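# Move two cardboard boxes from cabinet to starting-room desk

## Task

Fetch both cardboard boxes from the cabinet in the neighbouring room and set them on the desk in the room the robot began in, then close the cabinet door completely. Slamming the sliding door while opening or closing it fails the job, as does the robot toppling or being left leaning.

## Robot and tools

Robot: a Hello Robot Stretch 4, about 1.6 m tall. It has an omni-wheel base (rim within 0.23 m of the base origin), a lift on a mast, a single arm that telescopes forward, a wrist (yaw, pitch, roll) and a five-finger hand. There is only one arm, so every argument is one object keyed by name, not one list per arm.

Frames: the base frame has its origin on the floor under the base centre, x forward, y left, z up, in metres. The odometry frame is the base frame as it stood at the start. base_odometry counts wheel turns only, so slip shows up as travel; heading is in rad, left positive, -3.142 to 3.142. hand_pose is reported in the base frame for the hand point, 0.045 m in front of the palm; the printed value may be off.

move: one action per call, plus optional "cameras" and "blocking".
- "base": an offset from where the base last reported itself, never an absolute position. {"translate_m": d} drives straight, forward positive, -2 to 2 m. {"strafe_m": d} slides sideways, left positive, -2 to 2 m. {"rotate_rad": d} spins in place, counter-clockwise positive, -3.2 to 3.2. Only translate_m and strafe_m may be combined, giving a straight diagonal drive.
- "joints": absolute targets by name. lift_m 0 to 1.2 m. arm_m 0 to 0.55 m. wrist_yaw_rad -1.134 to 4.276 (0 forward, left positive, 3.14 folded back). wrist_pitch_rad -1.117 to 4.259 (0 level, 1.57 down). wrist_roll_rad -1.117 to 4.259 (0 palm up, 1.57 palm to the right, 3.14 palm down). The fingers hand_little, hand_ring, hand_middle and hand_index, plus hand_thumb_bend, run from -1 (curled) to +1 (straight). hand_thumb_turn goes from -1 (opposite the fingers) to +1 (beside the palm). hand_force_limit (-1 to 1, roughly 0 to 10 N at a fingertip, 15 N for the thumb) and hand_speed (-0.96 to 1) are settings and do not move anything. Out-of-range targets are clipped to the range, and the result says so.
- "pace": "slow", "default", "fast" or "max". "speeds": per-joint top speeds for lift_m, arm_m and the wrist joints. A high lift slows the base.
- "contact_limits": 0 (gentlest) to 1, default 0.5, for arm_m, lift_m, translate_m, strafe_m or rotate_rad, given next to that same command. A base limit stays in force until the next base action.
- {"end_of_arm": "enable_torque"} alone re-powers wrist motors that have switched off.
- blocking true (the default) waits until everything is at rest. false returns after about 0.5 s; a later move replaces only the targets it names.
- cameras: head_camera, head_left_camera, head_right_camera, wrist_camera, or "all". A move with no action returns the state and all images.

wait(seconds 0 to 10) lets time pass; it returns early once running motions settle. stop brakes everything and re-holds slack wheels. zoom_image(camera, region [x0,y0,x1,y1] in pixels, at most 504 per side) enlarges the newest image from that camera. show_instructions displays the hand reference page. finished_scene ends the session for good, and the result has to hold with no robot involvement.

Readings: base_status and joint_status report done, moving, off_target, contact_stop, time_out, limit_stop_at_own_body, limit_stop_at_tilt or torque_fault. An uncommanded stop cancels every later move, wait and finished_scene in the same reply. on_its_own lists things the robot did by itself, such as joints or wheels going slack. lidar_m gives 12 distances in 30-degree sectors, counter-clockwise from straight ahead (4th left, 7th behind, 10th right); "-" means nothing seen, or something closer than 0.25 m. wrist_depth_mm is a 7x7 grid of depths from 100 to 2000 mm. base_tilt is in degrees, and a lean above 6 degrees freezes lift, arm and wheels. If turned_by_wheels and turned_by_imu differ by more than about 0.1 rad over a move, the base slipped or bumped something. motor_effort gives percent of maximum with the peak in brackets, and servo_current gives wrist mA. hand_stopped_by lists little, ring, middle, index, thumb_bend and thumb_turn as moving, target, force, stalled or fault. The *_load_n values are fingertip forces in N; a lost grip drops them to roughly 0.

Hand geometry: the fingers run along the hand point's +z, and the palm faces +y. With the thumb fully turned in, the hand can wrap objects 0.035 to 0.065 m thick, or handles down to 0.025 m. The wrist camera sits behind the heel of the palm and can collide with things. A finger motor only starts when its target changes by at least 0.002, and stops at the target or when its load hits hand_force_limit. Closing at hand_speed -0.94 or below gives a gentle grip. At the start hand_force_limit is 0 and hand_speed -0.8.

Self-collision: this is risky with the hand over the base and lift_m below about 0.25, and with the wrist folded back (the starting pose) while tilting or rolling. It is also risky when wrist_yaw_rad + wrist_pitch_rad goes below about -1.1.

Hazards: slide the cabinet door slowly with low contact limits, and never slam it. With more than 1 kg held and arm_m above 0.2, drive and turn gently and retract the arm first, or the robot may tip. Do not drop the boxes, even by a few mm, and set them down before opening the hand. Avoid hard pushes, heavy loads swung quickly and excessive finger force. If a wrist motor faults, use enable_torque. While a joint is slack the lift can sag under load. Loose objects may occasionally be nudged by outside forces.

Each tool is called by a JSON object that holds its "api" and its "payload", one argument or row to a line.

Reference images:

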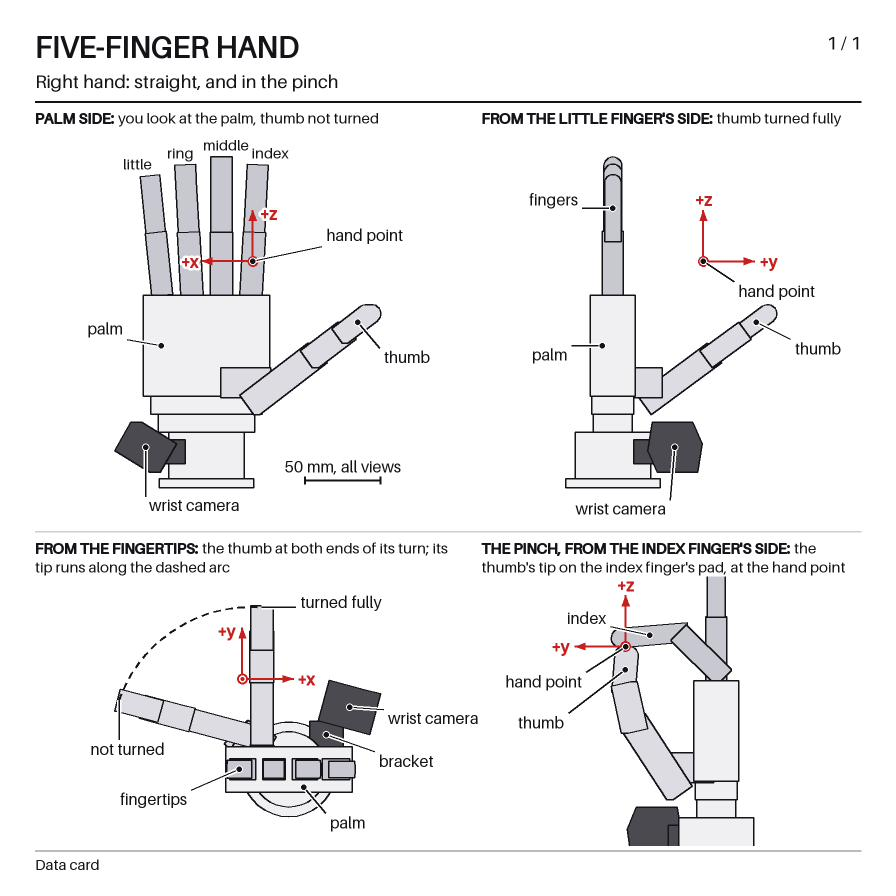

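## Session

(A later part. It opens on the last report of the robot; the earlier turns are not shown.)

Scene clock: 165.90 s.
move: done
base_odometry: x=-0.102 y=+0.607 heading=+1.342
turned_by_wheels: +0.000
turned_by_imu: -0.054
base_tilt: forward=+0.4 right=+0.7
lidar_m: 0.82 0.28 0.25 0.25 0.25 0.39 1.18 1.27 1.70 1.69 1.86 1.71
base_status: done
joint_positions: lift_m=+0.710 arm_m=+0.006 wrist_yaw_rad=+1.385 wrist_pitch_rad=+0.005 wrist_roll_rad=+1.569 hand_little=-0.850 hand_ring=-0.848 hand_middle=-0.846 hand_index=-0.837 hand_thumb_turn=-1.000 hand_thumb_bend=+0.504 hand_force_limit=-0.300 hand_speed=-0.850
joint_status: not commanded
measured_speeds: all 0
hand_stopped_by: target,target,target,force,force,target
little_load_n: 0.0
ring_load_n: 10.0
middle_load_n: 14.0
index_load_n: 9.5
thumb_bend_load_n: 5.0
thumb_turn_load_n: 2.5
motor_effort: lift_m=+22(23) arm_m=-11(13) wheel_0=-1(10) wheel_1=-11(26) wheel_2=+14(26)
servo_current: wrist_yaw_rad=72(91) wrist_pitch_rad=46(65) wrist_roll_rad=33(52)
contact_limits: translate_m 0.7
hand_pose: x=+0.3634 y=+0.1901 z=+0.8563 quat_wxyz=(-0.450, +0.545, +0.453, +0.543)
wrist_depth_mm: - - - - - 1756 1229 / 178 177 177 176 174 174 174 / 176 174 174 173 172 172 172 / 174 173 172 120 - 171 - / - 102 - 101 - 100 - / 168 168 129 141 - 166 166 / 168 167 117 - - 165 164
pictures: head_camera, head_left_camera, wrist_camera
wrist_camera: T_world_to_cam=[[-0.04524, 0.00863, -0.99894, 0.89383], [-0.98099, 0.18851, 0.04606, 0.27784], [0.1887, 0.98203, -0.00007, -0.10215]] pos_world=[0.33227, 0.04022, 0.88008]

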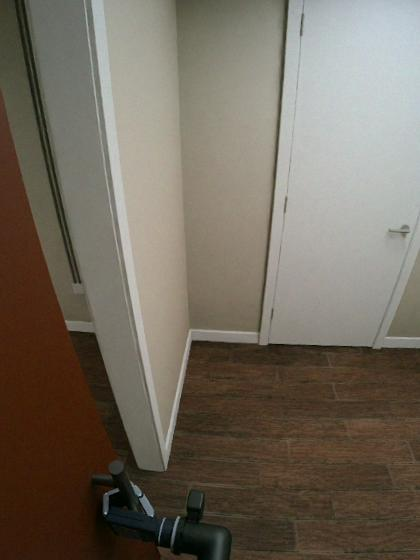

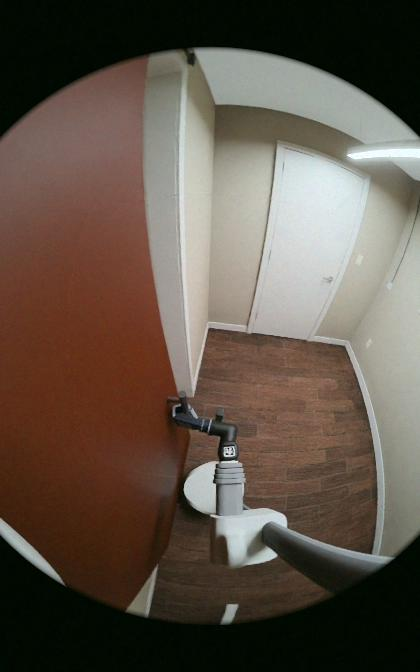

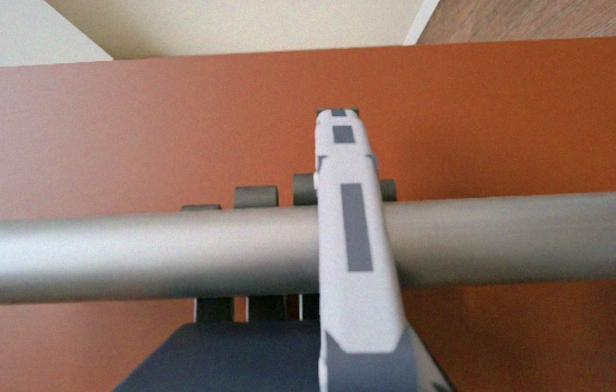

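{"api": "move", "payload": {
  "base": {"rotate_rad": 0.05},
  "contact_limits": {"rotate_rad": 0.4},
  "pace": "slow"
}}

{"api": "move", "payload": {
  "base": {"translate_m": -0.18, "strafe_m": -0.02},
  "contact_limits": {"translate_m": 0.6},
  "pace": "slow",
  "cameras": ["wrist_camera","head_left_camera","head_camera"]
}}

Scene clock: 167.10 s.
move: done
base_odometry: x=-0.102 y=+0.607 heading=+1.389
turned_by_wheels: +0.048
turned_by_imu: +0.045
base_tilt: forward=+0.4 right=+0.7
lidar_m: 0.82 0.28 0.25 0.25 0.26 0.42 1.19 1.31 1.71 1.70 1.87 1.71
base_status: done
joint_positions: lift_m=+0.710 arm_m=+0.006 wrist_yaw_rad=+1.372 wrist_pitch_rad=+0.005 wrist_roll_rad=+1.569 hand_little=-0.850 hand_ring=-0.848 hand_middle=-0.846 hand_index=-0.837 hand_thumb_turn=-1.000 hand_thumb_bend=+0.504 hand_force_limit=-0.300 hand_speed=-0.850
joint_status: not commanded
measured_speeds: all 0
hand_stopped_by: target,target,target,force,force,target
little_load_n: 0.0
ring_load_n: 5.5
middle_load_n: 9.0
index_load_n: 5.5
thumb_bend_load_n: 8.5
thumb_turn_load_n: 2.5
on_its_own: wrist_yaw_rad is at rest, and its servo_current (137 mA) is outside its rest range (0 to 104 mA)
motor_effort: lift_m=+22(22) arm_m=-11(11) wheel_0=-18(18) wheel_1=-9(13) wheel_2=-2(13)
servo_current: wrist_yaw_rad=137(182) wrist_pitch_rad=46(52) wrist_roll_rad=26(52)
contact_limits: rotate_rad 0.4
hand_pose: x=+0.3658 y=+0.1877 z=+0.8563 quat_wxyz=(-0.446, +0.548, +0.450, +0.546)
wrist_depth_mm: - - - - - 1708 1255 / 175 175 174 174 174 173 172 / 174 173 172 172 172 171 171 / 172 171 171 171 - 169 - / - - - - - - - / 167 167 127 141 - 165 165 / 166 166 117 - - 164 164
pictures: none

Scene clock: 170.20 s.
move: done
base_odometry: x=-0.115 y=+0.427 heading=+1.389
turned_by_wheels: +0.000
turned_by_imu: -0.036
base_tilt: forward=+0.3 right=+0.7
lidar_m: 0.93 0.30 0.25 0.25 0.25 0.42 1.07 1.18 1.72 1.69 1.85 1.87
base_status: done
joint_positions: lift_m=+0.710 arm_m=+0.006 wrist_yaw_rad=+1.384 wrist_pitch_rad=+0.005 wrist_roll_rad=+1.569 hand_little=-0.850 hand_ring=-0.848 hand_middle=-0.846 hand_index=-0.837 hand_thumb_turn=-1.000 hand_thumb_bend=+0.504 hand_force_limit=-0.300 hand_speed=-0.850
joint_status: not commanded
measured_speeds: all 0
hand_stopped_by: target,target,target,force,force,target
little_load_n: 0.0
ring_load_n: 9.5
middle_load_n: 13.0
index_load_n: 9.0
thumb_bend_load_n: 5.5
thumb_turn_load_n: 2.0
motor_effort: lift_m=+22(22) arm_m=-11(12) wheel_0=-2(20) wheel_1=-9(22) wheel_2=+12(22)
servo_current: wrist_yaw_rad=59(163) wrist_pitch_rad=52(65) wrist_roll_rad=33(65)
contact_limits: translate_m 0.6
hand_pose: x=+0.3635 y=+0.1901 z=+0.8563 quat_wxyz=(-0.450, +0.545, +0.453, +0.543)
wrist_depth_mm: - - - - - 1708 1229 / 177 177 175 175 174 173 173 / 175 174 173 173 172 172 172 / 173 172 172 120 - 170 - / - 102 - - - - - / 169 167 128 140 - 166 166 / 167 167 117 - - 165 164
pictures: head_camera, head_left_camera, wrist_camera
wrist_camera: T_world_to_cam=[[-0.04524, 0.00864, -0.99894, 0.89383], [-0.98095, 0.1887, 0.04606, 0.27782], [0.1889, 0.982, -0.00007, -0.10221]] pos_world=[0.33227, 0.04022, 0.88008]

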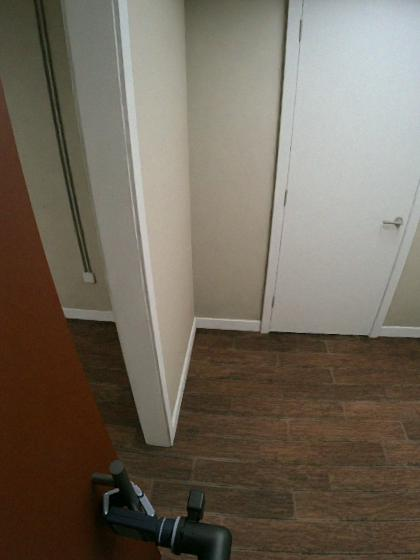

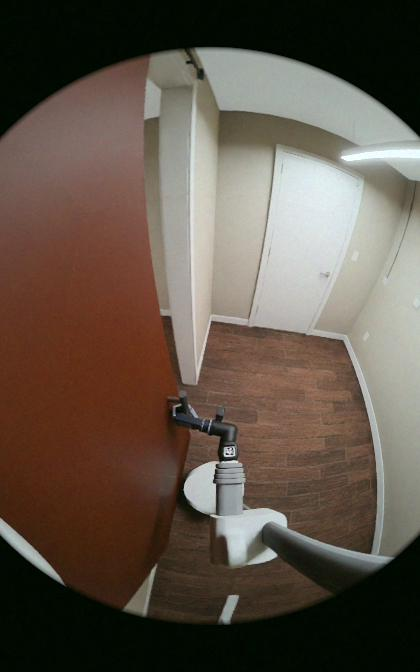

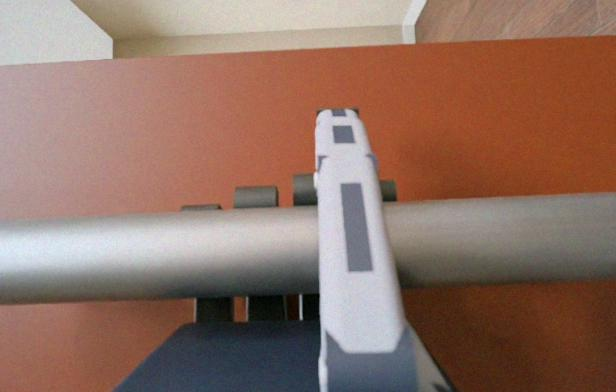

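{"api": "move", "payload": {
  "base": {"translate_m": -0.09, "strafe_m": -0.012},
  "contact_limits": {"translate_m": 0.5},
  "pace": "slow"
}}

{"api": "move", "payload": {
  "joints": {"hand_thumb_bend": 1, "hand_speed": -0.6}
}}

{"api": "move", "payload": {
  "joints": {"hand_little": 0.15, "hand_ring": 0.15, "hand_middle": 0.15, "hand_index": 0.15, "hand_thumb_turn": 1},
  "cameras": ["all"]
}}

Scene clock: 172.90 s.
move: contact_stop
base_odometry: x=-0.113 y=+0.373 heading=+1.408
turned_by_wheels: +0.019
turned_by_imu: +0.007
base_tilt: forward=+0.3 right=+0.7
lidar_m: 0.97 0.29 0.25 0.25 0.26 0.40 1.03 1.12 1.72 1.69 1.85 1.89
base_status: translate_m contact_stop (by the wheels' count: -0.053 of -0.090); strafe_m contact_stop (by the wheels' count: -0.012 of -0.012)
joint_positions: lift_m=+0.710 arm_m=+0.006 wrist_yaw_rad=+1.394 wrist_pitch_rad=+0.005 wrist_roll_rad=+1.569 hand_little=-0.850 hand_ring=-0.849 hand_middle=-0.847 hand_index=-0.839 hand_thumb_turn=-1.000 hand_thumb_bend=+0.504 hand_force_limit=-0.300 hand_speed=-0.850
joint_status: not commanded
measured_speeds: all 0
hand_stopped_by: target,target,target,force,force,target
little_load_n: 0.0
ring_load_n: 0.0
middle_load_n: 7.0
index_load_n: 0.0
thumb_bend_load_n: 5.0
thumb_turn_load_n: 1.5
on_its_own: the wheels are slack since a contact_stop
motor_effort: lift_m=+22(22) arm_m=-5(11) wheel_0=+0(9) wheel_1=+0(27) wheel_2=+0(26)
servo_current: wrist_yaw_rad=39(85) wrist_pitch_rad=33(65) wrist_roll_rad=33(59)
contact_limits: translate_m 0.5
hand_pose: x=+0.3613 y=+0.1918 z=+0.8563 quat_wxyz=(-0.452, +0.543, +0.456, +0.541)
wrist_depth_mm: - - - - - 1618 1229 / 171 170 170 169 169 169 168 / 169 170 168 168 168 167 167 / 169 168 168 121 - 167 - / 168 - - - - - - / 166 166 - - - 164 - / 166 166 117 - - 163 163
pictures: none

not run: a stop that you did not command came earlier in this reply.

not run: a stop that you did not command came earlier in this reply.

{"api": "move", "payload": {
  "joints": {"hand_thumb_bend": 1, "hand_speed": -0.6}
}}

{"api": "move", "payload": {
  "joints": {"hand_little": 0.15, "hand_ring": 0.15, "hand_middle": 0.15, "hand_index": 0.15, "hand_thumb_turn": 1},
  "cameras": ["all"]
}}

Scene clock: 174.53 s.
move: done
base_odometry: x=-0.113 y=+0.373 heading=+1.408
turned_by_wheels: +0.000
turned_by_imu: -0.001
base_tilt: forward=+0.3 right=+0.7
lidar_m: 0.96 0.30 0.25 0.25 0.25 0.40 1.02 1.12 1.70 1.68 1.86 1.88
base_status: not commanded
joint_positions: lift_m=+0.710 arm_m=+0.006 wrist_yaw_rad=+1.394 wrist_pitch_rad=+0.005 wrist_roll_rad=+1.569 hand_little=-0.850 hand_ring=-0.849 hand_middle=-0.848 hand_index=-0.839 hand_thumb_turn=-1.000 hand_thumb_bend=+1.000 hand_force_limit=-0.300 hand_speed=-0.600
joint_status: all done
measured_speeds: all 0
hand_stopped_by: target,target,target,force,target,target
little_load_n: 0.0
ring_load_n: 0.0
middle_load_n: 0.0
index_load_n: 0.0
thumb_bend_load_n: 0.0
thumb_turn_load_n: 0.0
on_its_own: the wheels are slack since a contact_stop
motor_effort: lift_m=+22(22) arm_m=-5(5) wheel_0=+0(0) wheel_1=+0(0) wheel_2=+0(0)
servo_current: wrist_yaw_rad=26(59) wrist_pitch_rad=39(59) wrist_roll_rad=39(65)
contact_limits: translate_m 0.5
hand_pose: x=+0.3613 y=+0.1918 z=+0.8563 quat_wxyz=(-0.452, +0.543, +0.456, +0.541)
wrist_depth_mm: - - - - - 1618 1229 / 172 170 170 170 169 169 169 / 170 170 169 169 168 168 167 / 169 168 168 119 - 167 167 / 168 104 - - - - - / - 166 - - - 164 - / 166 165 117 - - 163 162
pictures: none

Scene clock: 177.60 s.
move: done
base_odometry: x=-0.101 y=+0.371 heading=+1.350
turned_by_wheels: -0.058
turned_by_imu: -0.060
base_tilt: forward=+0.3 right=+0.7
lidar_m: 0.97 0.32 0.25 0.25 0.27 0.40 1.04 1.08 1.66 1.67 1.79 1.90
base_status: not commanded
joint_positions: lift_m=+0.710 arm_m=+0.006 wrist_yaw_rad=+1.394 wrist_pitch_rad=+0.005 wrist_roll_rad=+1.569 hand_little=+0.150 hand_ring=+0.150 hand_middle=+0.150 hand_index=+0.150 hand_thumb_turn=+1.000 hand_thumb_bend=+1.000 hand_force_limit=-0.300 hand_speed=-0.600
joint_status: all done
measured_speeds: all 0
hand_stopped_by: target,target,target,target,target,target
little_load_n: 0.0
ring_load_n: 0.0
middle_load_n: 0.0
index_load_n: 0.0
thumb_bend_load_n: 0.0
thumb_turn_load_n: -0.5
on_its_own: the wheels are slack since a contact_stop
motor_effort: lift_m=+22(22) arm_m=+4(5) wheel_0=+0(0) wheel_1=+0(0) wheel_2=+0(0)
servo_current: wrist_yaw_rad=39(65) wrist_pitch_rad=52(59) wrist_roll_rad=39(59)
contact_limits: translate_m 0.5
hand_pose: x=+0.3612 y=+0.1918 z=+0.8563 quat_wxyz=(-0.452, +0.543, +0.456, +0.541)
wrist_depth_mm: - - - - - 1808 1281 / - - - - - 200 1138 / 202 201 201 200 200 198 197 / 199 198 198 196 197 196 195 / 196 195 137 172 174 126 - / 126 126 126 125 128 - - / 191 191 116 - - - -
pictures: head_camera, head_left_camera, head_right_camera, wrist_camera
wrist_camera: T_world_to_cam=[[-0.04537, 0.00792, -0.99894, 0.89385], [-0.98266, 0.17962, 0.04606, 0.27768], [0.1798, 0.9837, -0.00037, -0.10022]] pos_world=[0.33143, 0.04163, 0.88008]

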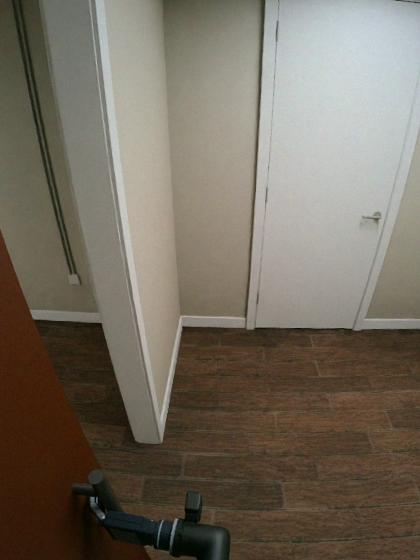

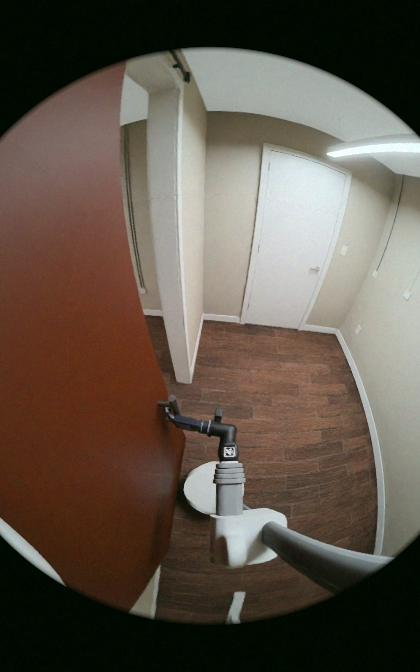

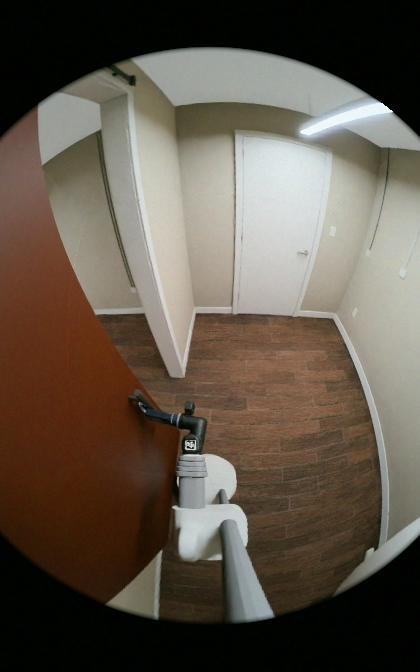

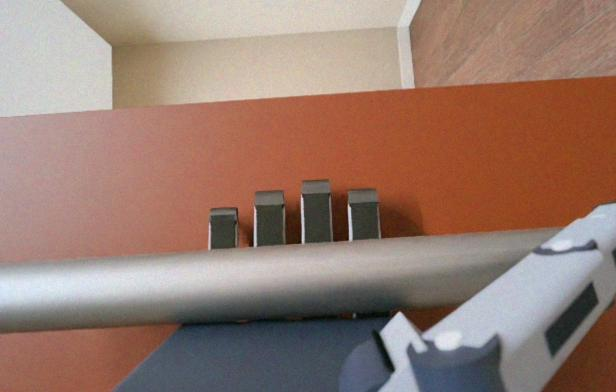

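{"api": "move", "payload": {
  "base": {"translate_m": -0.085, "strafe_m": -0.008},
  "contact_limits": {"translate_m": 0.2},
  "pace": "slow",
  "cameras": ["wrist_camera"]
}}

{"api": "move", "payload": {
  "base": {"translate_m": -0.02, "strafe_m": -0.25},
  "contact_limits": {"strafe_m": 0.2},
  "cameras": ["all"]
}}

Scene clock: 180.20 s.
move: done
base_odometry: x=-0.112 y=+0.286 heading=+1.350
turned_by_wheels: +0.000
turned_by_imu: -0.001
base_tilt: forward=+0.4 right=+0.7
lidar_m: 1.05 0.35 0.27 0.25 0.28 0.41 0.91 1.01 1.54 1.66 1.77 2.00
base_status: done
joint_positions: lift_m=+0.710 arm_m=+0.006 wrist_yaw_rad=+1.394 wrist_pitch_rad=+0.005 wrist_roll_rad=+1.569 hand_little=+0.150 hand_ring=+0.150 hand_middle=+0.150 hand_index=+0.150 hand_thumb_turn=+1.000 hand_thumb_bend=+1.000 hand_force_limit=-0.300 hand_speed=-0.600
joint_status: not commanded
measured_speeds: all 0
hand_stopped_by: target,target,target,target,target,target
little_load_n: 0.0
ring_load_n: 0.0
middle_load_n: 0.0
index_load_n: 0.0
thumb_bend_load_n: 0.0
thumb_turn_load_n: 0.0
motor_effort: lift_m=+22(22) arm_m=+4(4) wheel_0=+1(6) wheel_1=+0(6) wheel_2=-1(8)
servo_current: wrist_yaw_rad=59(59) wrist_pitch_rad=52(65) wrist_roll_rad=46(52)
contact_limits: translate_m 0.2
hand_pose: x=+0.3612 y=+0.1918 z=+0.8563 quat_wxyz=(-0.452, +0.543, +0.456, +0.541)
wrist_depth_mm: 224 223 222 221 221 153 - / 149 149 149 150 152 195 216 / 218 216 216 215 214 213 213 / 214 214 213 211 212 211 212 / 212 211 211 172 209 210 - / 210 209 158 151 160 206 - / 208 207 116 - - - -
wrist_camera: T_world_to_cam=[[-0.04537, 0.00792, -0.99894, 0.89385], [-0.98266, 0.17962, 0.04606, 0.27768], [0.1798, 0.9837, -0.00037, -0.10022]] pos_world=[0.33143, 0.04163, 0.88008]

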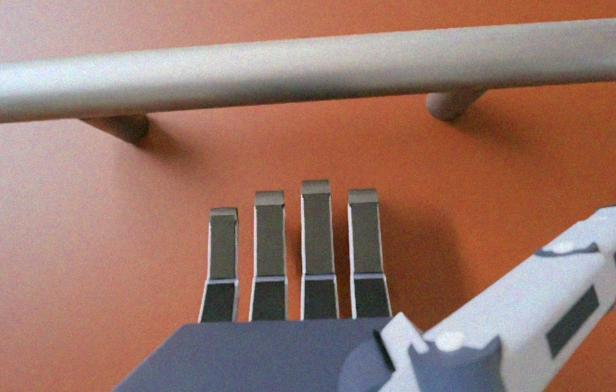

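Scene clock: 182.40 s.
move: done
base_odometry: x=+0.128 y=+0.212 heading=+1.350
turned_by_wheels: +0.000
turned_by_imu: -0.003
base_tilt: forward=+0.3 right=+0.8
lidar_m: 1.70 0.58 0.52 0.50 0.54 0.90 0.92 1.02 1.45 1.41 1.50 1.98
base_status: done
joint_positions: lift_m=+0.710 arm_m=+0.006 wrist_yaw_rad=+1.394 wrist_pitch_rad=+0.005 wrist_roll_rad=+1.569 hand_little=+0.150 hand_ring=+0.150 hand_middle=+0.150 hand_index=+0.150 hand_thumb_turn=+1.000 hand_thumb_bend=+1.000 hand_force_limit=-0.300 hand_speed=-0.600
joint_status: not commanded
measured_speeds: all 0
hand_stopped_by: target,target,target,target,target,target
little_load_n: 0.0
ring_load_n: 0.0
middle_load_n: 0.0
index_load_n: 0.0
thumb_bend_load_n: 0.0
thumb_turn_load_n: 0.0
motor_effort: lift_m=+22(22) arm_m=+4(4) wheel_0=-1(10) wheel_1=+1(9) wheel_2=+1(5)
servo_current: wrist_yaw_rad=33(59) wrist_pitch_rad=39(65) wrist_roll_rad=65(65)
contact_limits: strafe_m 0.2
hand_pose: x=+0.3612 y=+0.1918 z=+0.8563 quat_wxyz=(-0.452, +0.543, +0.456, +0.541)
wrist_depth_mm: - - - - - 1808 1281 / - - - - - 1708 1255 / 480 480 477 477 477 473 469 / 473 469 407 181 407 466 466 / 469 466 462 170 459 452 - / 462 459 158 151 159 452 - / 459 455 117 - - - -
pictures: head_camera, head_left_camera, head_right_camera, wrist_camera
wrist_camera: T_world_to_cam=[[-0.04537, 0.00792, -0.99894, 0.89385], [-0.98266, 0.17962, 0.04606, 0.27768], [0.1798, 0.9837, -0.00037, -0.10022]] pos_world=[0.33143, 0.04163, 0.88008]

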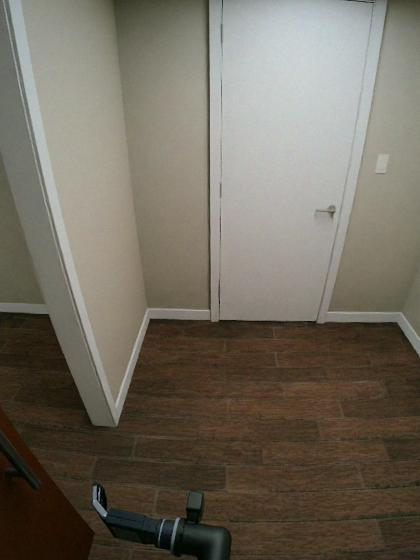

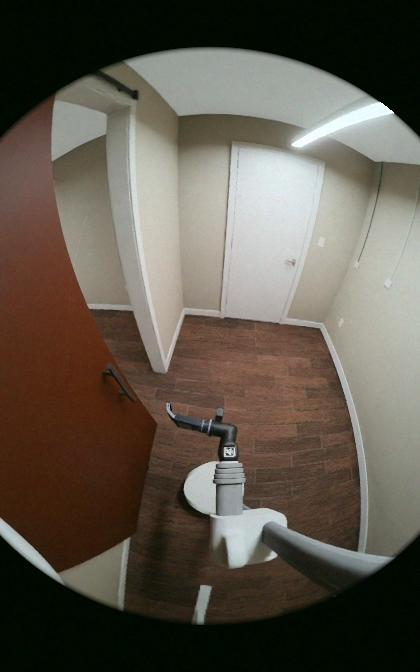

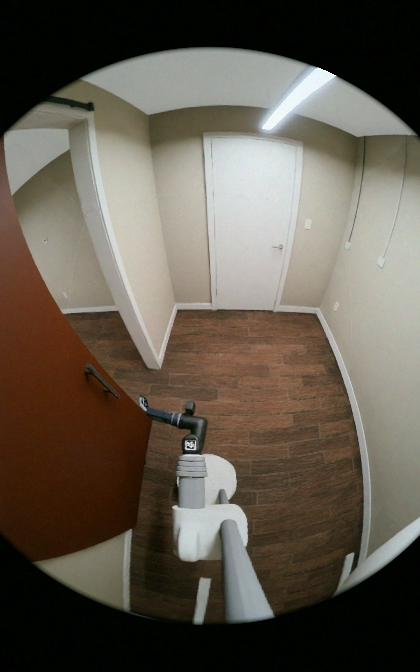

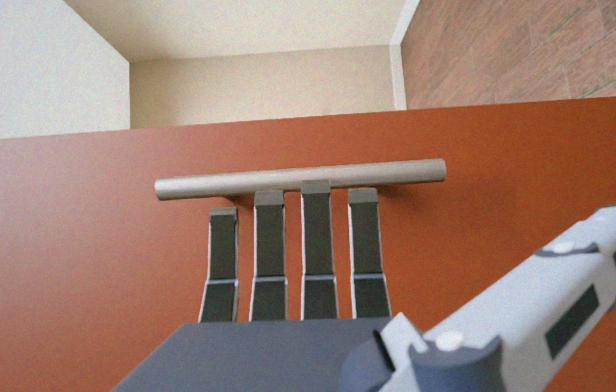

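{"api": "move", "payload": {
  "base": {"rotate_rad": 0.13},
  "joints": {"hand_little": 0.1, "hand_ring": 0.1, "hand_middle": 0.1, "hand_index": 0.1},
  "cameras": ["wrist_camera","head_camera"]
}}

Scene clock: 184.17 s.
move: done
base_odometry: x=+0.128 y=+0.212 heading=+1.480
turned_by_wheels: +0.130
turned_by_imu: +0.133
base_tilt: forward=+0.3 right=+0.7
lidar_m: 1.27 0.58 0.50 0.49 0.60 0.94 0.93 1.08 1.42 1.41 1.60 1.94
base_status: done
joint_positions: lift_m=+0.710 arm_m=+0.006 wrist_yaw_rad=+1.395 wrist_pitch_rad=+0.005 wrist_roll_rad=+1.569 hand_little=+0.100 hand_ring=+0.100 hand_middle=+0.100 hand_index=+0.100 hand_thumb_turn=+1.000 hand_thumb_bend=+1.000 hand_force_limit=-0.300 hand_speed=-0.600
joint_status: all done
measured_speeds: all 0
hand_stopped_by: target,target,target,target,target,target
little_load_n: 0.0
ring_load_n: 0.0
middle_load_n: 0.0
index_load_n: 0.0
thumb_bend_load_n: 0.0
thumb_turn_load_n: 0.0
motor_effort: lift_m=+22(22) arm_m=+4(4) wheel_0=+1(7) wheel_1=+1(6) wheel_2=+1(6)
servo_current: wrist_yaw_rad=26(59) wrist_pitch_rad=52(59) wrist_roll_rad=52(59)
hand_pose: x=+0.3611 y=+0.1920 z=+0.8563 quat_wxyz=(-0.452, +0.543, +0.456, +0.541)
wrist_depth_mm: - - 413 413 410 407 407 / 418 413 413 355 351 410 413 / 418 415 418 418 418 415 418 / 424 421 421 181 418 418 415 / 424 421 427 170 424 418 - / 427 430 159 151 159 427 - / 433 427 117 - - - -
pictures: head_camera, wrist_camera
wrist_camera: T_world_to_cam=[[-0.04538, 0.00789, -0.99894, 0.89385], [-0.9828, 0.17883, 0.04606, 0.27763], [0.179, 0.98385, -0.00036, -0.10004]] pos_world=[0.33133, 0.04173, 0.88008]

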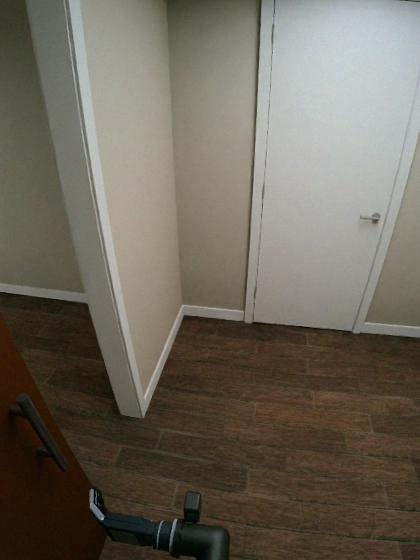

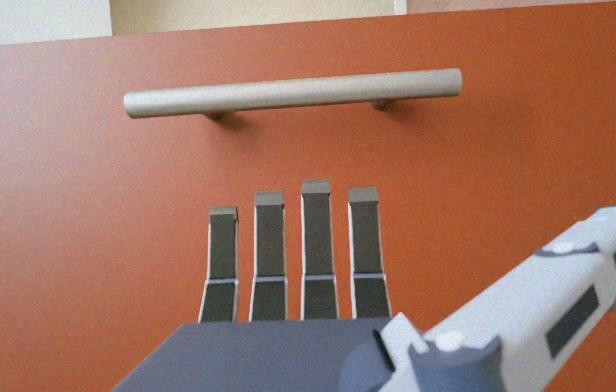

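{"api": "move", "payload": {
  "base": {"translate_m": 0.085, "strafe_m": 0.214},
  "contact_limits": {"strafe_m": 0.1},
  "pace": "slow",
  "cameras": ["wrist_camera"]
}}

Scene clock: 188.00 s.
move: done
base_odometry: x=-0.077 y=+0.316 heading=+1.480
turned_by_wheels: +0.000
turned_by_imu: -0.002
base_tilt: forward=+0.3 right=+0.7
lidar_m: 1.01 0.33 0.27 0.28 0.33 0.56 0.98 1.11 1.65 1.63 1.87 1.89
base_status: done
joint_positions: lift_m=+0.710 arm_m=+0.006 wrist_yaw_rad=+1.395 wrist_pitch_rad=+0.005 wrist_roll_rad=+1.569 hand_little=+0.100 hand_ring=+0.100 hand_middle=+0.100 hand_index=+0.100 hand_thumb_turn=+1.000 hand_thumb_bend=+1.000 hand_force_limit=-0.300 hand_speed=-0.600
joint_status: not commanded
measured_speeds: all 0
hand_stopped_by: target,target,target,target,target,target
little_load_n: 0.0
ring_load_n: 0.0
middle_load_n: 0.0
index_load_n: 0.0
thumb_bend_load_n: 0.0
thumb_turn_load_n: 0.0
motor_effort: lift_m=+22(22) arm_m=+3(4) wheel_0=+1(8) wheel_1=+0(6) wheel_2=-1(5)
servo_current: wrist_yaw_rad=52(65) wrist_pitch_rad=46(65) wrist_roll_rad=26(59)
contact_limits: strafe_m 0.1
hand_pose: x=+0.3611 y=+0.1920 z=+0.8563 quat_wxyz=(-0.452, +0.543, +0.456, +0.541)
wrist_depth_mm: 190 189 189 123 125 121 - / 122 123 124 125 127 187 189 / 192 191 191 191 192 190 190 / 194 193 193 192 192 191 192 / 195 195 194 172 193 193 - / 196 196 158 151 195 195 - / 198 198 117 - - - -
wrist_camera: T_world_to_cam=[[-0.04538, 0.00789, -0.99894, 0.89385], [-0.9828, 0.17883, 0.04606, 0.27763], [0.179, 0.98385, -0.00036, -0.10004]] pos_world=[0.33133, 0.04173, 0.88008]

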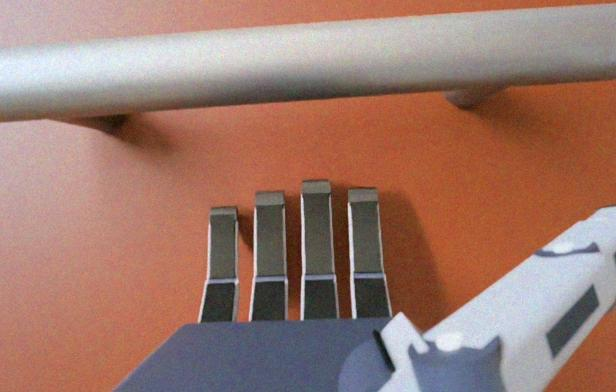

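{"api": "move", "payload": {
  "base": {"translate_m": 0.079, "strafe_m": -0.0144},
  "contact_limits": {"translate_m": 0.05},
  "pace": "slow"
}}

{"api": "move", "payload": {
  "joints": {"hand_thumb_turn": -1, "hand_force_limit": 0.4, "hand_speed": -0.8, "hand_little": -0.85, "hand_ring": -0.85, "hand_middle": -0.85, "hand_index": -0.85},
  "cameras": ["wrist_camera"]
}}

Scene clock: 190.40 s.
move: done
base_odometry: x=-0.056 y=+0.393 heading=+1.480
turned_by_wheels: +0.000
turned_by_imu: -0.001
base_tilt: forward=+0.3 right=+0.8
lidar_m: 0.94 0.34 0.27 0.26 0.32 0.57 1.06 1.20 1.66 1.63 1.87 1.82
base_status: done
joint_positions: lift_m=+0.710 arm_m=+0.006 wrist_yaw_rad=+1.396 wrist_pitch_rad=+0.007 wrist_roll_rad=+1.570 hand_little=+0.100 hand_ring=+0.100 hand_middle=+0.100 hand_index=+0.100 hand_thumb_turn=+1.000 hand_thumb_bend=+1.000 hand_force_limit=-0.300 hand_speed=-0.600
joint_status: not commanded
measured_speeds: all 0
hand_stopped_by: target,target,target,target,target,target
little_load_n: 0.0
ring_load_n: 0.0
middle_load_n: -3.5
index_load_n: 0.0
thumb_bend_load_n: 0.0
thumb_turn_load_n: -3.0
motor_effort: lift_m=+21(22) arm_m=-2(4) wheel_0=+1(8) wheel_1=+5(9) wheel_2=-6(12)
servo_current: wrist_yaw_rad=20(72) wrist_pitch_rad=52(65) wrist_roll_rad=33(59)
contact_limits: translate_m 0.05
hand_pose: x=+0.3607 y=+0.1923 z=+0.8559 quat_wxyz=(-0.453, +0.543, +0.456, +0.540)
wrist_depth_mm: - - - - - 1808 1308 / 186 186 185 186 186 185 185 / 188 187 187 187 187 186 187 / 190 189 189 187 188 189 188 / 190 191 134 130 190 125 - / 122 123 121 122 - - - / 196 195 117 - - - -
pictures: none

Scene clock: 196.03 s.
move: done
base_odometry: x=-0.056 y=+0.393 heading=+1.480
turned_by_wheels: +0.000
turned_by_imu: -0.002
base_tilt: forward=+0.3 right=+0.8
lidar_m: 0.96 0.32 0.27 0.27 0.33 0.57 1.05 1.21 1.65 1.64 1.88 1.83
base_status: not commanded
joint_positions: lift_m=+0.710 arm_m=+0.006 wrist_yaw_rad=+1.396 wrist_pitch_rad=+0.007 wrist_roll_rad=+1.568 hand_little=-0.850 hand_ring=-0.850 hand_middle=-0.849 hand_index=-0.849 hand_thumb_turn=-1.000 hand_thumb_bend=+1.000 hand_force_limit=+0.400 hand_speed=-0.800
joint_status: all done
measured_speeds: all 0
hand_stopped_by: target,target,target,target,target,target
little_load_n: 0.0
ring_load_n: 0.0
middle_load_n: 1.5
index_load_n: 3.5
thumb_bend_load_n: 0.0
thumb_turn_load_n: 0.0
motor_effort: lift_m=+21(21) arm_m=-2(3) wheel_0=+2(3) wheel_1=+1(5) wheel_2=-1(6)
servo_current: wrist_yaw_rad=26(72) wrist_pitch_rad=39(72) wrist_roll_rad=39(59)
contact_limits: translate_m 0.05
hand_pose: x=+0.3607 y=+0.1923 z=+0.8560 quat_wxyz=(-0.452, +0.543, +0.457, +0.540)
wrist_depth_mm: - - - - - 1863 1281 / 181 182 182 181 181 180 180 / 183 183 183 183 - 182 182 / 185 185 185 119 - 184 185 / 187 186 123 122 - 122 - / 119 119 118 118 - 118 189 / 191 191 117 - - 190 190
wrist_camera: T_world_to_cam=[[-0.0451, 0.00602, -0.99896, 0.89385], [-0.98316, 0.17702, 0.04546, 0.2783], [0.17711, 0.98419, -0.00207, -0.09823]] pos_world=[0.33132, 0.04203, 0.88007]

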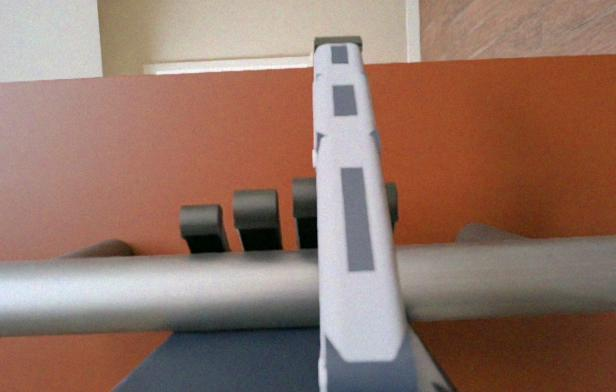

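{"api": "move", "payload": {
  "base": {"translate_m": -0.15, "strafe_m": -0.005},
  "contact_limits": {"translate_m": 0.7},
  "pace": "slow",
  "cameras": ["wrist_camera","head_camera"]
}}

Scene clock: 199.30 s.
move: done
base_odometry: x=-0.065 y=+0.243 heading=+1.480
turned_by_wheels: +0.000
turned_by_imu: -0.083
base_tilt: forward=+0.3 right=+0.7
lidar_m: 1.00 0.30 0.25 0.25 0.25 0.41 0.98 1.06 1.71 1.69 1.85 1.93
base_status: done
joint_positions: lift_m=+0.710 arm_m=+0.006 wrist_yaw_rad=+1.385 wrist_pitch_rad=+0.007 wrist_roll_rad=+1.568 hand_little=-0.850 hand_ring=-0.849 hand_middle=-0.848 hand_index=-0.847 hand_thumb_turn=-1.000 hand_thumb_bend=+1.000 hand_force_limit=+0.400 hand_speed=-0.800
joint_status: not commanded
measured_speeds: all 0
hand_stopped_by: target,target,target,target,target,target
little_load_n: 0.0
ring_load_n: 5.5
middle_load_n: 8.0
index_load_n: 8.5
thumb_bend_load_n: 0.0
thumb_turn_load_n: 0.0
motor_effort: lift_m=+23(23) arm_m=-9(15) wheel_0=-1(11) wheel_1=-8(28) wheel_2=+9(25)
servo_current: wrist_yaw_rad=52(130) wrist_pitch_rad=59(72) wrist_roll_rad=52(59)
contact_limits: translate_m 0.7
hand_pose: x=+0.3632 y=+0.1902 z=+0.8559 quat_wxyz=(-0.449, +0.545, +0.454, +0.543)
wrist_depth_mm: - - - - - 1708 1255 / 178 178 177 177 176 176 175 / 176 176 175 175 175 174 173 / 175 174 173 119 - 173 172 / 107 105 - 102 - 102 - / 170 170 127 125 - 169 168 / 169 169 117 - - 167 167
pictures: head_camera, wrist_camera
wrist_camera: T_world_to_cam=[[-0.04496, 0.00693, -0.99896, 0.89371], [-0.98108, 0.18819, 0.04546, 0.27822], [0.18831, 0.98211, -0.00167, -0.10058]] pos_world=[0.33207, 0.04023, 0.87997]

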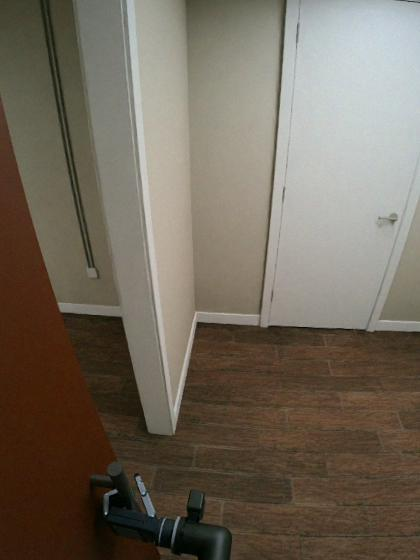

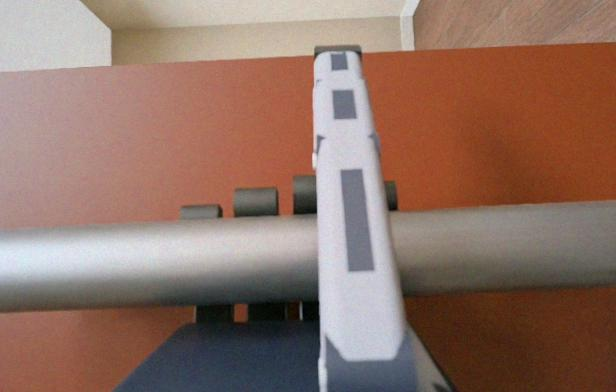

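{"api": "move", "payload": {
  "base": {"rotate_rad": 0.06},
  "contact_limits": {"rotate_rad": 0.4},
  "pace": "slow"
}}

{"api": "move", "payload": {
  "base": {"translate_m": -0.15, "strafe_m": -0.02},
  "contact_limits": {"translate_m": 0.7},
  "pace": "slow",
  "cameras": ["wrist_camera","head_camera"]
}}

Scene clock: 200.47 s.
move: done
base_odometry: x=-0.065 y=+0.244 heading=+1.538
turned_by_wheels: +0.058
turned_by_imu: +0.058
base_tilt: forward=+0.4 right=+0.8
lidar_m: 1.00 0.30 0.25 0.25 0.26 0.45 1.00 1.10 1.70 1.69 1.91 1.90
base_status: done
joint_positions: lift_m=+0.710 arm_m=+0.006 wrist_yaw_rad=+1.379 wrist_pitch_rad=+0.007 wrist_roll_rad=+1.568 hand_little=-0.850 hand_ring=-0.850 hand_middle=-0.848 hand_index=-0.849 hand_thumb_turn=-1.000 hand_thumb_bend=+1.000 hand_force_limit=+0.400 hand_speed=-0.800
joint_status: not commanded
measured_speeds: all 0
hand_stopped_by: target,target,target,target,target,target
little_load_n: 0.0
ring_load_n: 0.0
middle_load_n: 8.5
index_load_n: 2.0
thumb_bend_load_n: 1.0
thumb_turn_load_n: 1.5
motor_effort: lift_m=+23(23) arm_m=-8(9) wheel_0=-14(14) wheel_1=-8(11) wheel_2=+0(8)
servo_current: wrist_yaw_rad=78(98) wrist_pitch_rad=46(59) wrist_roll_rad=52(52)
contact_limits: rotate_rad 0.4
hand_pose: x=+0.3643 y=+0.1891 z=+0.8559 quat_wxyz=(-0.448, +0.547, +0.452, +0.544)
wrist_depth_mm: - - - - - 167 166 / 167 166 166 166 165 165 165 / 166 166 166 165 164 164 164 / 165 165 165 - - 164 - / - - - - - - - / 163 163 144 142 - 161 161 / 163 162 117 - - 161 161
pictures: none

Scene clock: 203.37 s.
move: done
base_odometry: x=-0.050 y=+0.094 heading=+1.538
turned_by_wheels: +0.000
turned_by_imu: -0.027
base_tilt: forward=+0.3 right=+0.8
lidar_m: 1.12 0.28 0.25 0.25 0.27 0.43 0.91 0.96 1.57 1.69 1.86 2.01
base_status: done
joint_positions: lift_m=+0.710 arm_m=+0.006 wrist_yaw_rad=+1.385 wrist_pitch_rad=+0.006 wrist_roll_rad=+1.568 hand_little=-0.850 hand_ring=-0.848 hand_middle=-0.821 hand_index=-0.847 hand_thumb_turn=-1.000 hand_thumb_bend=+1.000 hand_force_limit=+0.400 hand_speed=-0.800
joint_status: not commanded
measured_speeds: all 0
hand_stopped_by: target,target,target,target,target,target
little_load_n: 0.0
ring_load_n: 11.5
middle_load_n: 15.5
index_load_n: 14.5
thumb_bend_load_n: 0.5
thumb_turn_load_n: 1.5
motor_effort: lift_m=+22(23) arm_m=-12(12) wheel_0=-2(18) wheel_1=-11(23) wheel_2=+12(26)
servo_current: wrist_yaw_rad=65(117) wrist_pitch_rad=46(65) wrist_roll_rad=33(59)
contact_limits: translate_m 0.7
hand_pose: x=+0.3634 y=+0.1902 z=+0.8562 quat_wxyz=(-0.449, +0.545, +0.454, +0.543)
wrist_depth_mm: - - 169 - 168 168 167 / 169 169 168 168 168 167 167 / 168 168 167 167 - 167 166 / 167 167 167 - - - - / - - - - - - - / 166 166 146 143 - 163 163 / 165 164 117 - - 163 162
pictures: head_camera, wrist_camera
wrist_camera: T_world_to_cam=[[-0.04481, 0.00771, -0.99897, 0.89374], [-0.98109, 0.18816, 0.04546, 0.27841], [0.18831, 0.98211, -0.00087, -0.10132]] pos_world=[0.33227, 0.04023, 0.88008]

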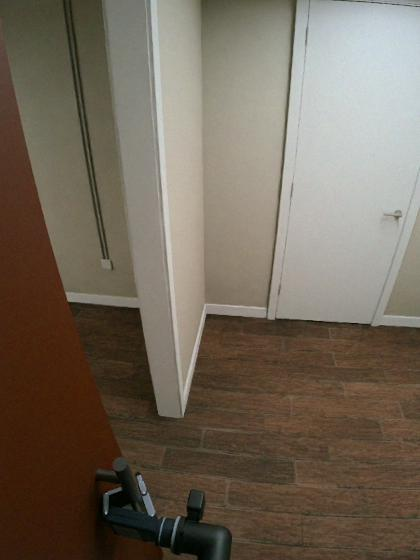

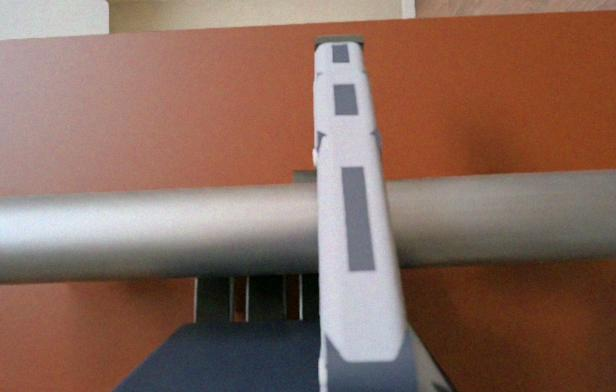

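{"api": "move", "payload": {
  "base": {"strafe_m": -0.025},
  "contact_limits": {"strafe_m": 0.3},
  "pace": "slow",
  "cameras": ["wrist_camera"]
}}

Scene clock: 205.20 s.
move: done
base_odometry: x=-0.025 y=+0.093 heading=+1.539
turned_by_wheels: +0.001
turned_by_imu: +0.042
base_tilt: forward=+0.3 right=+0.8
lidar_m: 1.09 0.30 0.25 0.25 0.29 0.51 0.88 1.01 1.68 1.66 1.89 1.99
base_status: done
joint_positions: lift_m=+0.710 arm_m=+0.006 wrist_yaw_rad=+1.394 wrist_pitch_rad=+0.006 wrist_roll_rad=+1.568 hand_little=-0.850 hand_ring=-0.848 hand_middle=-0.821 hand_index=-0.847 hand_thumb_turn=-1.000 hand_thumb_bend=+1.000 hand_force_limit=+0.400 hand_speed=-0.800
joint_status: not commanded
measured_speeds: all 0
hand_stopped_by: target,target,target,target,target,target
little_load_n: 0.0
ring_load_n: 11.0
middle_load_n: 13.0
index_load_n: 13.0
thumb_bend_load_n: 0.5
thumb_turn_load_n: 0.0
motor_effort: lift_m=+22(22) arm_m=-12(12) wheel_0=+8(11) wheel_1=-7(16) wheel_2=+13(17)
servo_current: wrist_yaw_rad=33(65) wrist_pitch_rad=33(59) wrist_roll_rad=39(59)
contact_limits: strafe_m 0.3
hand_pose: x=+0.3617 y=+0.1918 z=+0.8562 quat_wxyz=(-0.452, +0.543, +0.456, +0.541)
wrist_depth_mm: 164 163 163 162 162 162 161 / 164 164 163 163 162 163 163 / 166 165 164 164 164 163 163 / 166 166 165 - - - - / - - - - - - - / 169 168 146 142 - 167 167 / 170 170 117 - - 168 167
wrist_camera: T_world_to_cam=[[-0.04487, 0.00732, -0.99897, 0.89375], [-0.98268, 0.17966, 0.04546, 0.2787], [0.17981, 0.9837, -0.00087, -0.09987]] pos_world=[0.33193, 0.04163, 0.88008]

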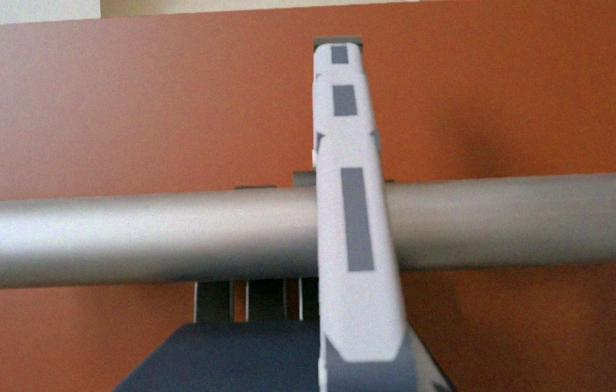

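{"api": "move", "payload": {
  "joints": {"hand_little": -0.65, "hand_ring": -0.65, "hand_middle": -0.65, "hand_index": -0.65, "hand_speed": -0.8}
}}

{"api": "move", "payload": {
  "base": {"strafe_m": -0.03},
  "contact_limits": {"strafe_m": 0.3},
  "pace": "slow",
  "cameras": ["wrist_camera"]
}}

Scene clock: 206.50 s.
move: done
base_odometry: x=-0.025 y=+0.093 heading=+1.538
turned_by_wheels: -0.001
turned_by_imu: -0.003
base_tilt: forward=+0.3 right=+0.8
lidar_m: 1.08 0.30 0.25 0.25 0.30 0.52 0.92 1.02 1.67 1.65 1.89 1.98
base_status: not commanded
joint_positions: lift_m=+0.710 arm_m=+0.006 wrist_yaw_rad=+1.394 wrist_pitch_rad=+0.006 wrist_roll_rad=+1.568 hand_little=-0.650 hand_ring=-0.650 hand_middle=-0.650 hand_index=-0.650 hand_thumb_turn=-1.000 hand_thumb_bend=+1.000 hand_force_limit=+0.400 hand_speed=-0.800
joint_status: all done
measured_speeds: all 0
hand_stopped_by: target,target,target,target,target,target
little_load_n: 0.0
ring_load_n: 0.0
middle_load_n: 0.0
index_load_n: 0.0
thumb_bend_load_n: 0.0
thumb_turn_load_n: 0.0
motor_effort: lift_m=+22(22) arm_m=-6(12) wheel_0=+1(8) wheel_1=-1(8) wheel_2=+0(13)
servo_current: wrist_yaw_rad=65(65) wrist_pitch_rad=39(65) wrist_roll_rad=46(52)
contact_limits: strafe_m 0.3
hand_pose: x=+0.3614 y=+0.1918 z=+0.8562 quat_wxyz=(-0.452, +0.543, +0.456, +0.541)
wrist_depth_mm: 168 167 168 167 167 167 167 / 169 169 168 169 168 168 168 / 170 171 170 170 169 169 169 / 171 171 109 - - 102 - / - 103 151 108 - 172 172 / 175 174 149 143 - 174 174 / 176 176 116 - - 175 175
pictures: none

Scene clock: 207.97 s.
move: done
base_odometry: x=+0.005 y=+0.092 heading=+1.539
turned_by_wheels: +0.001
turned_by_imu: +0.030
base_tilt: forward=+0.4 right=+0.7
lidar_m: 1.08 0.34 0.28 0.28 0.33 0.59 0.92 1.08 1.65 1.64 1.89 1.94
base_status: done
joint_positions: lift_m=+0.710 arm_m=+0.006 wrist_yaw_rad=+1.401 wrist_pitch_rad=+0.006 wrist_roll_rad=+1.568 hand_little=-0.650 hand_ring=-0.649 hand_middle=-0.648 hand_index=-0.648 hand_thumb_turn=-1.000 hand_thumb_bend=+1.000 hand_force_limit=+0.400 hand_speed=-0.800
joint_status: not commanded
measured_speeds: all 0
hand_stopped_by: target,target,target,target,target,target
little_load_n: 2.0
ring_load_n: 6.0
middle_load_n: 9.5
index_load_n: 10.5
thumb_bend_load_n: 0.0
thumb_turn_load_n: 0.0
motor_effort: lift_m=+22(22) arm_m=-6(6) wheel_0=+11(14) wheel_1=-5(9) wheel_2=+11(17)
servo_current: wrist_yaw_rad=59(65) wrist_pitch_rad=39(65) wrist_roll_rad=39(52)
contact_limits: strafe_m 0.3
hand_pose: x=+0.3599 y=+0.1932 z=+0.8562 quat_wxyz=(-0.454, +0.542, +0.458, +0.540)
wrist_depth_mm: - 173 173 172 171 171 171 / 175 175 175 175 174 174 174 / 178 177 178 177 - 177 177 / 180 178 179 - 114 112 - / 113 112 114 112 - 183 - / 186 186 149 142 - 185 185 / 190 189 117 - - 188 189
wrist_camera: T_world_to_cam=[[-0.04502, 0.007, -0.99896, 0.89377], [-0.98401, 0.17217, 0.04556, 0.27843], [0.17231, 0.98504, -0.00086, -0.0985]] pos_world=[0.3312, 0.04283, 0.88008]

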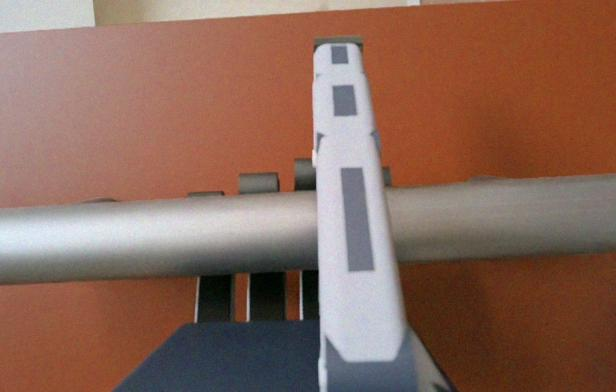

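{"api": "move", "payload": {
  "joints": {"hand_little": -0.85, "hand_ring": -0.85, "hand_middle": -0.85, "hand_index": -0.85}
}}

{"api": "move", "payload": {
  "base": {"translate_m": -0.13, "strafe_m": 0.005},
  "contact_limits": {"translate_m": 0.7},
  "pace": "slow",
  "cameras": ["wrist_camera","head_camera","head_left_camera"]
}}

Scene clock: 208.90 s.
move: off_target
base_odometry: x=+0.005 y=+0.092 heading=+1.539
turned_by_wheels: +0.000
turned_by_imu: +0.001
base_tilt: forward=+0.5 right=+0.7
lidar_m: 1.08 0.33 0.27 0.28 0.32 0.58 0.92 1.05 1.64 1.64 1.89 1.97
base_status: not commanded
joint_positions: lift_m=+0.710 arm_m=+0.006 wrist_yaw_rad=+1.401 wrist_pitch_rad=+0.006 wrist_roll_rad=+1.568 hand_little=-0.683 hand_ring=-0.664 hand_middle=-0.649 hand_index=-0.648 hand_thumb_turn=-1.000 hand_thumb_bend=+1.000 hand_force_limit=+0.400 hand_speed=-0.800
joint_status: hand_little off_target (ended at -0.683, target -0.850); hand_ring off_target (ended at -0.664, target -0.850); hand_middle off_target (ended at -0.649, target -0.850); hand_index off_target (ended at -0.648, target -0.850)
measured_speeds: all 0
hand_stopped_by: force,force,force,force,target,target
little_load_n: 9.0
ring_load_n: 7.5
middle_load_n: 6.5
index_load_n: 8.0
thumb_bend_load_n: 0.0
thumb_turn_load_n: 0.5
motor_effort: lift_m=+22(22) arm_m=-6(6) wheel_0=+10(11) wheel_1=-5(5) wheel_2=+11(11)
servo_current: wrist_yaw_rad=26(59) wrist_pitch_rad=52(59) wrist_roll_rad=33(52)
contact_limits: strafe_m 0.3
hand_pose: x=+0.3599 y=+0.1932 z=+0.8562 quat_wxyz=(-0.454, +0.542, +0.458, +0.540)
wrist_depth_mm: - 173 173 172 171 170 171 / 174 174 174 174 173 174 173 / 177 177 176 176 - 176 176 / 179 179 179 - 114 112 - / 112 111 113 111 - 182 - / 186 187 149 144 - 185 185 / 190 188 116 - - 187 188
pictures: none

Scene clock: 211.47 s.
move: done
base_odometry: x=-0.004 y=-0.038 heading=+1.539
turned_by_wheels: +0.000
turned_by_imu: +0.024
base_tilt: forward=+0.4 right=+0.7
lidar_m: 1.18 0.35 0.30 0.29 0.35 0.77 0.81 0.95 1.62 1.62 1.91 2.07
base_status: done
joint_positions: lift_m=+0.710 arm_m=+0.006 wrist_yaw_rad=+1.395 wrist_pitch_rad=+0.006 wrist_roll_rad=+1.568 hand_little=-0.684 hand_ring=-0.665 hand_middle=-0.561 hand_index=-0.650 hand_thumb_turn=-1.000 hand_thumb_bend=+1.000 hand_force_limit=+0.400 hand_speed=-0.800
joint_status: not commanded
measured_speeds: all 0
hand_stopped_by: force,force,force,force,target,target
little_load_n: 0.0
ring_load_n: 0.0
middle_load_n: 0.0
index_load_n: 0.5
thumb_bend_load_n: 0.0
thumb_turn_load_n: 0.5
motor_effort: lift_m=+22(22) arm_m=-4(9) wheel_0=+1(12) wheel_1=-1(20) wheel_2=-1(24)
servo_current: wrist_yaw_rad=39(104) wrist_pitch_rad=46(72) wrist_roll_rad=39(59)
contact_limits: translate_m 0.7
hand_pose: x=+0.3611 y=+0.1919 z=+0.8562 quat_wxyz=(-0.452, +0.543, +0.456, +0.541)
wrist_depth_mm: 186 185 185 185 185 185 185 / 187 187 188 188 187 187 188 / 191 191 191 190 - 190 190 / 194 194 193 131 - 193 193 / 198 198 149 - - 197 196 / 201 201 148 142 - 200 200 / 205 204 117 - - 204 203
pictures: head_camera, head_left_camera, wrist_camera
wrist_camera: T_world_to_cam=[[-0.04508, 0.00732, -0.99896, 0.89379], [-0.98283, 0.17875, 0.04566, 0.2781], [0.1789, 0.98387, -0.00087, -0.09958]] pos_world=[0.33143, 0.04173, 0.88008]

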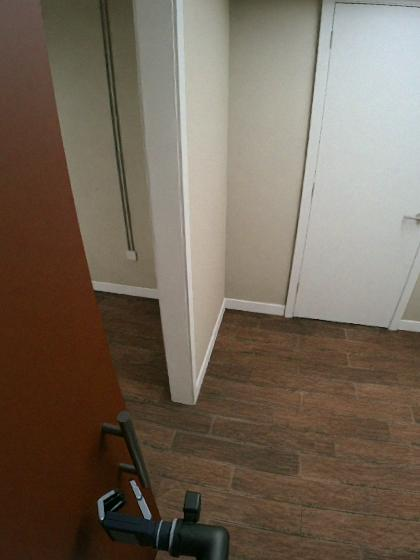

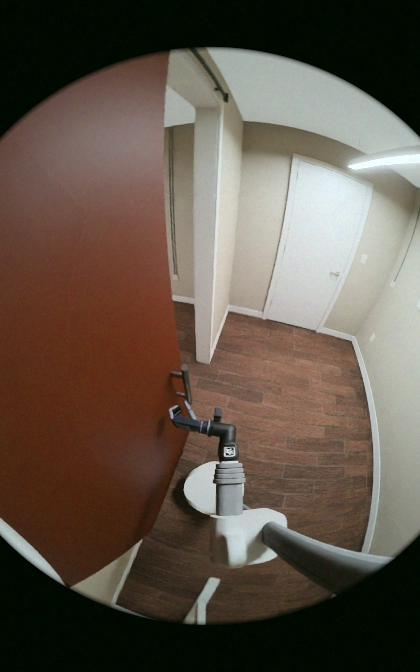

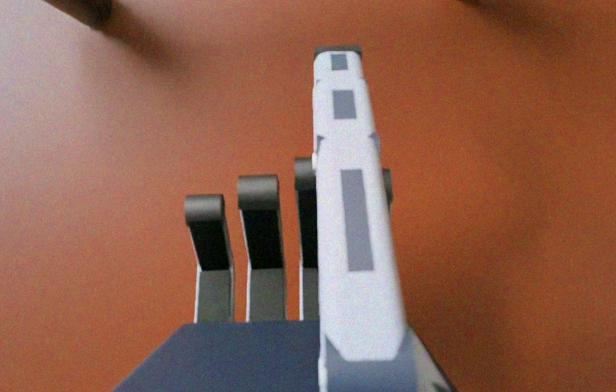

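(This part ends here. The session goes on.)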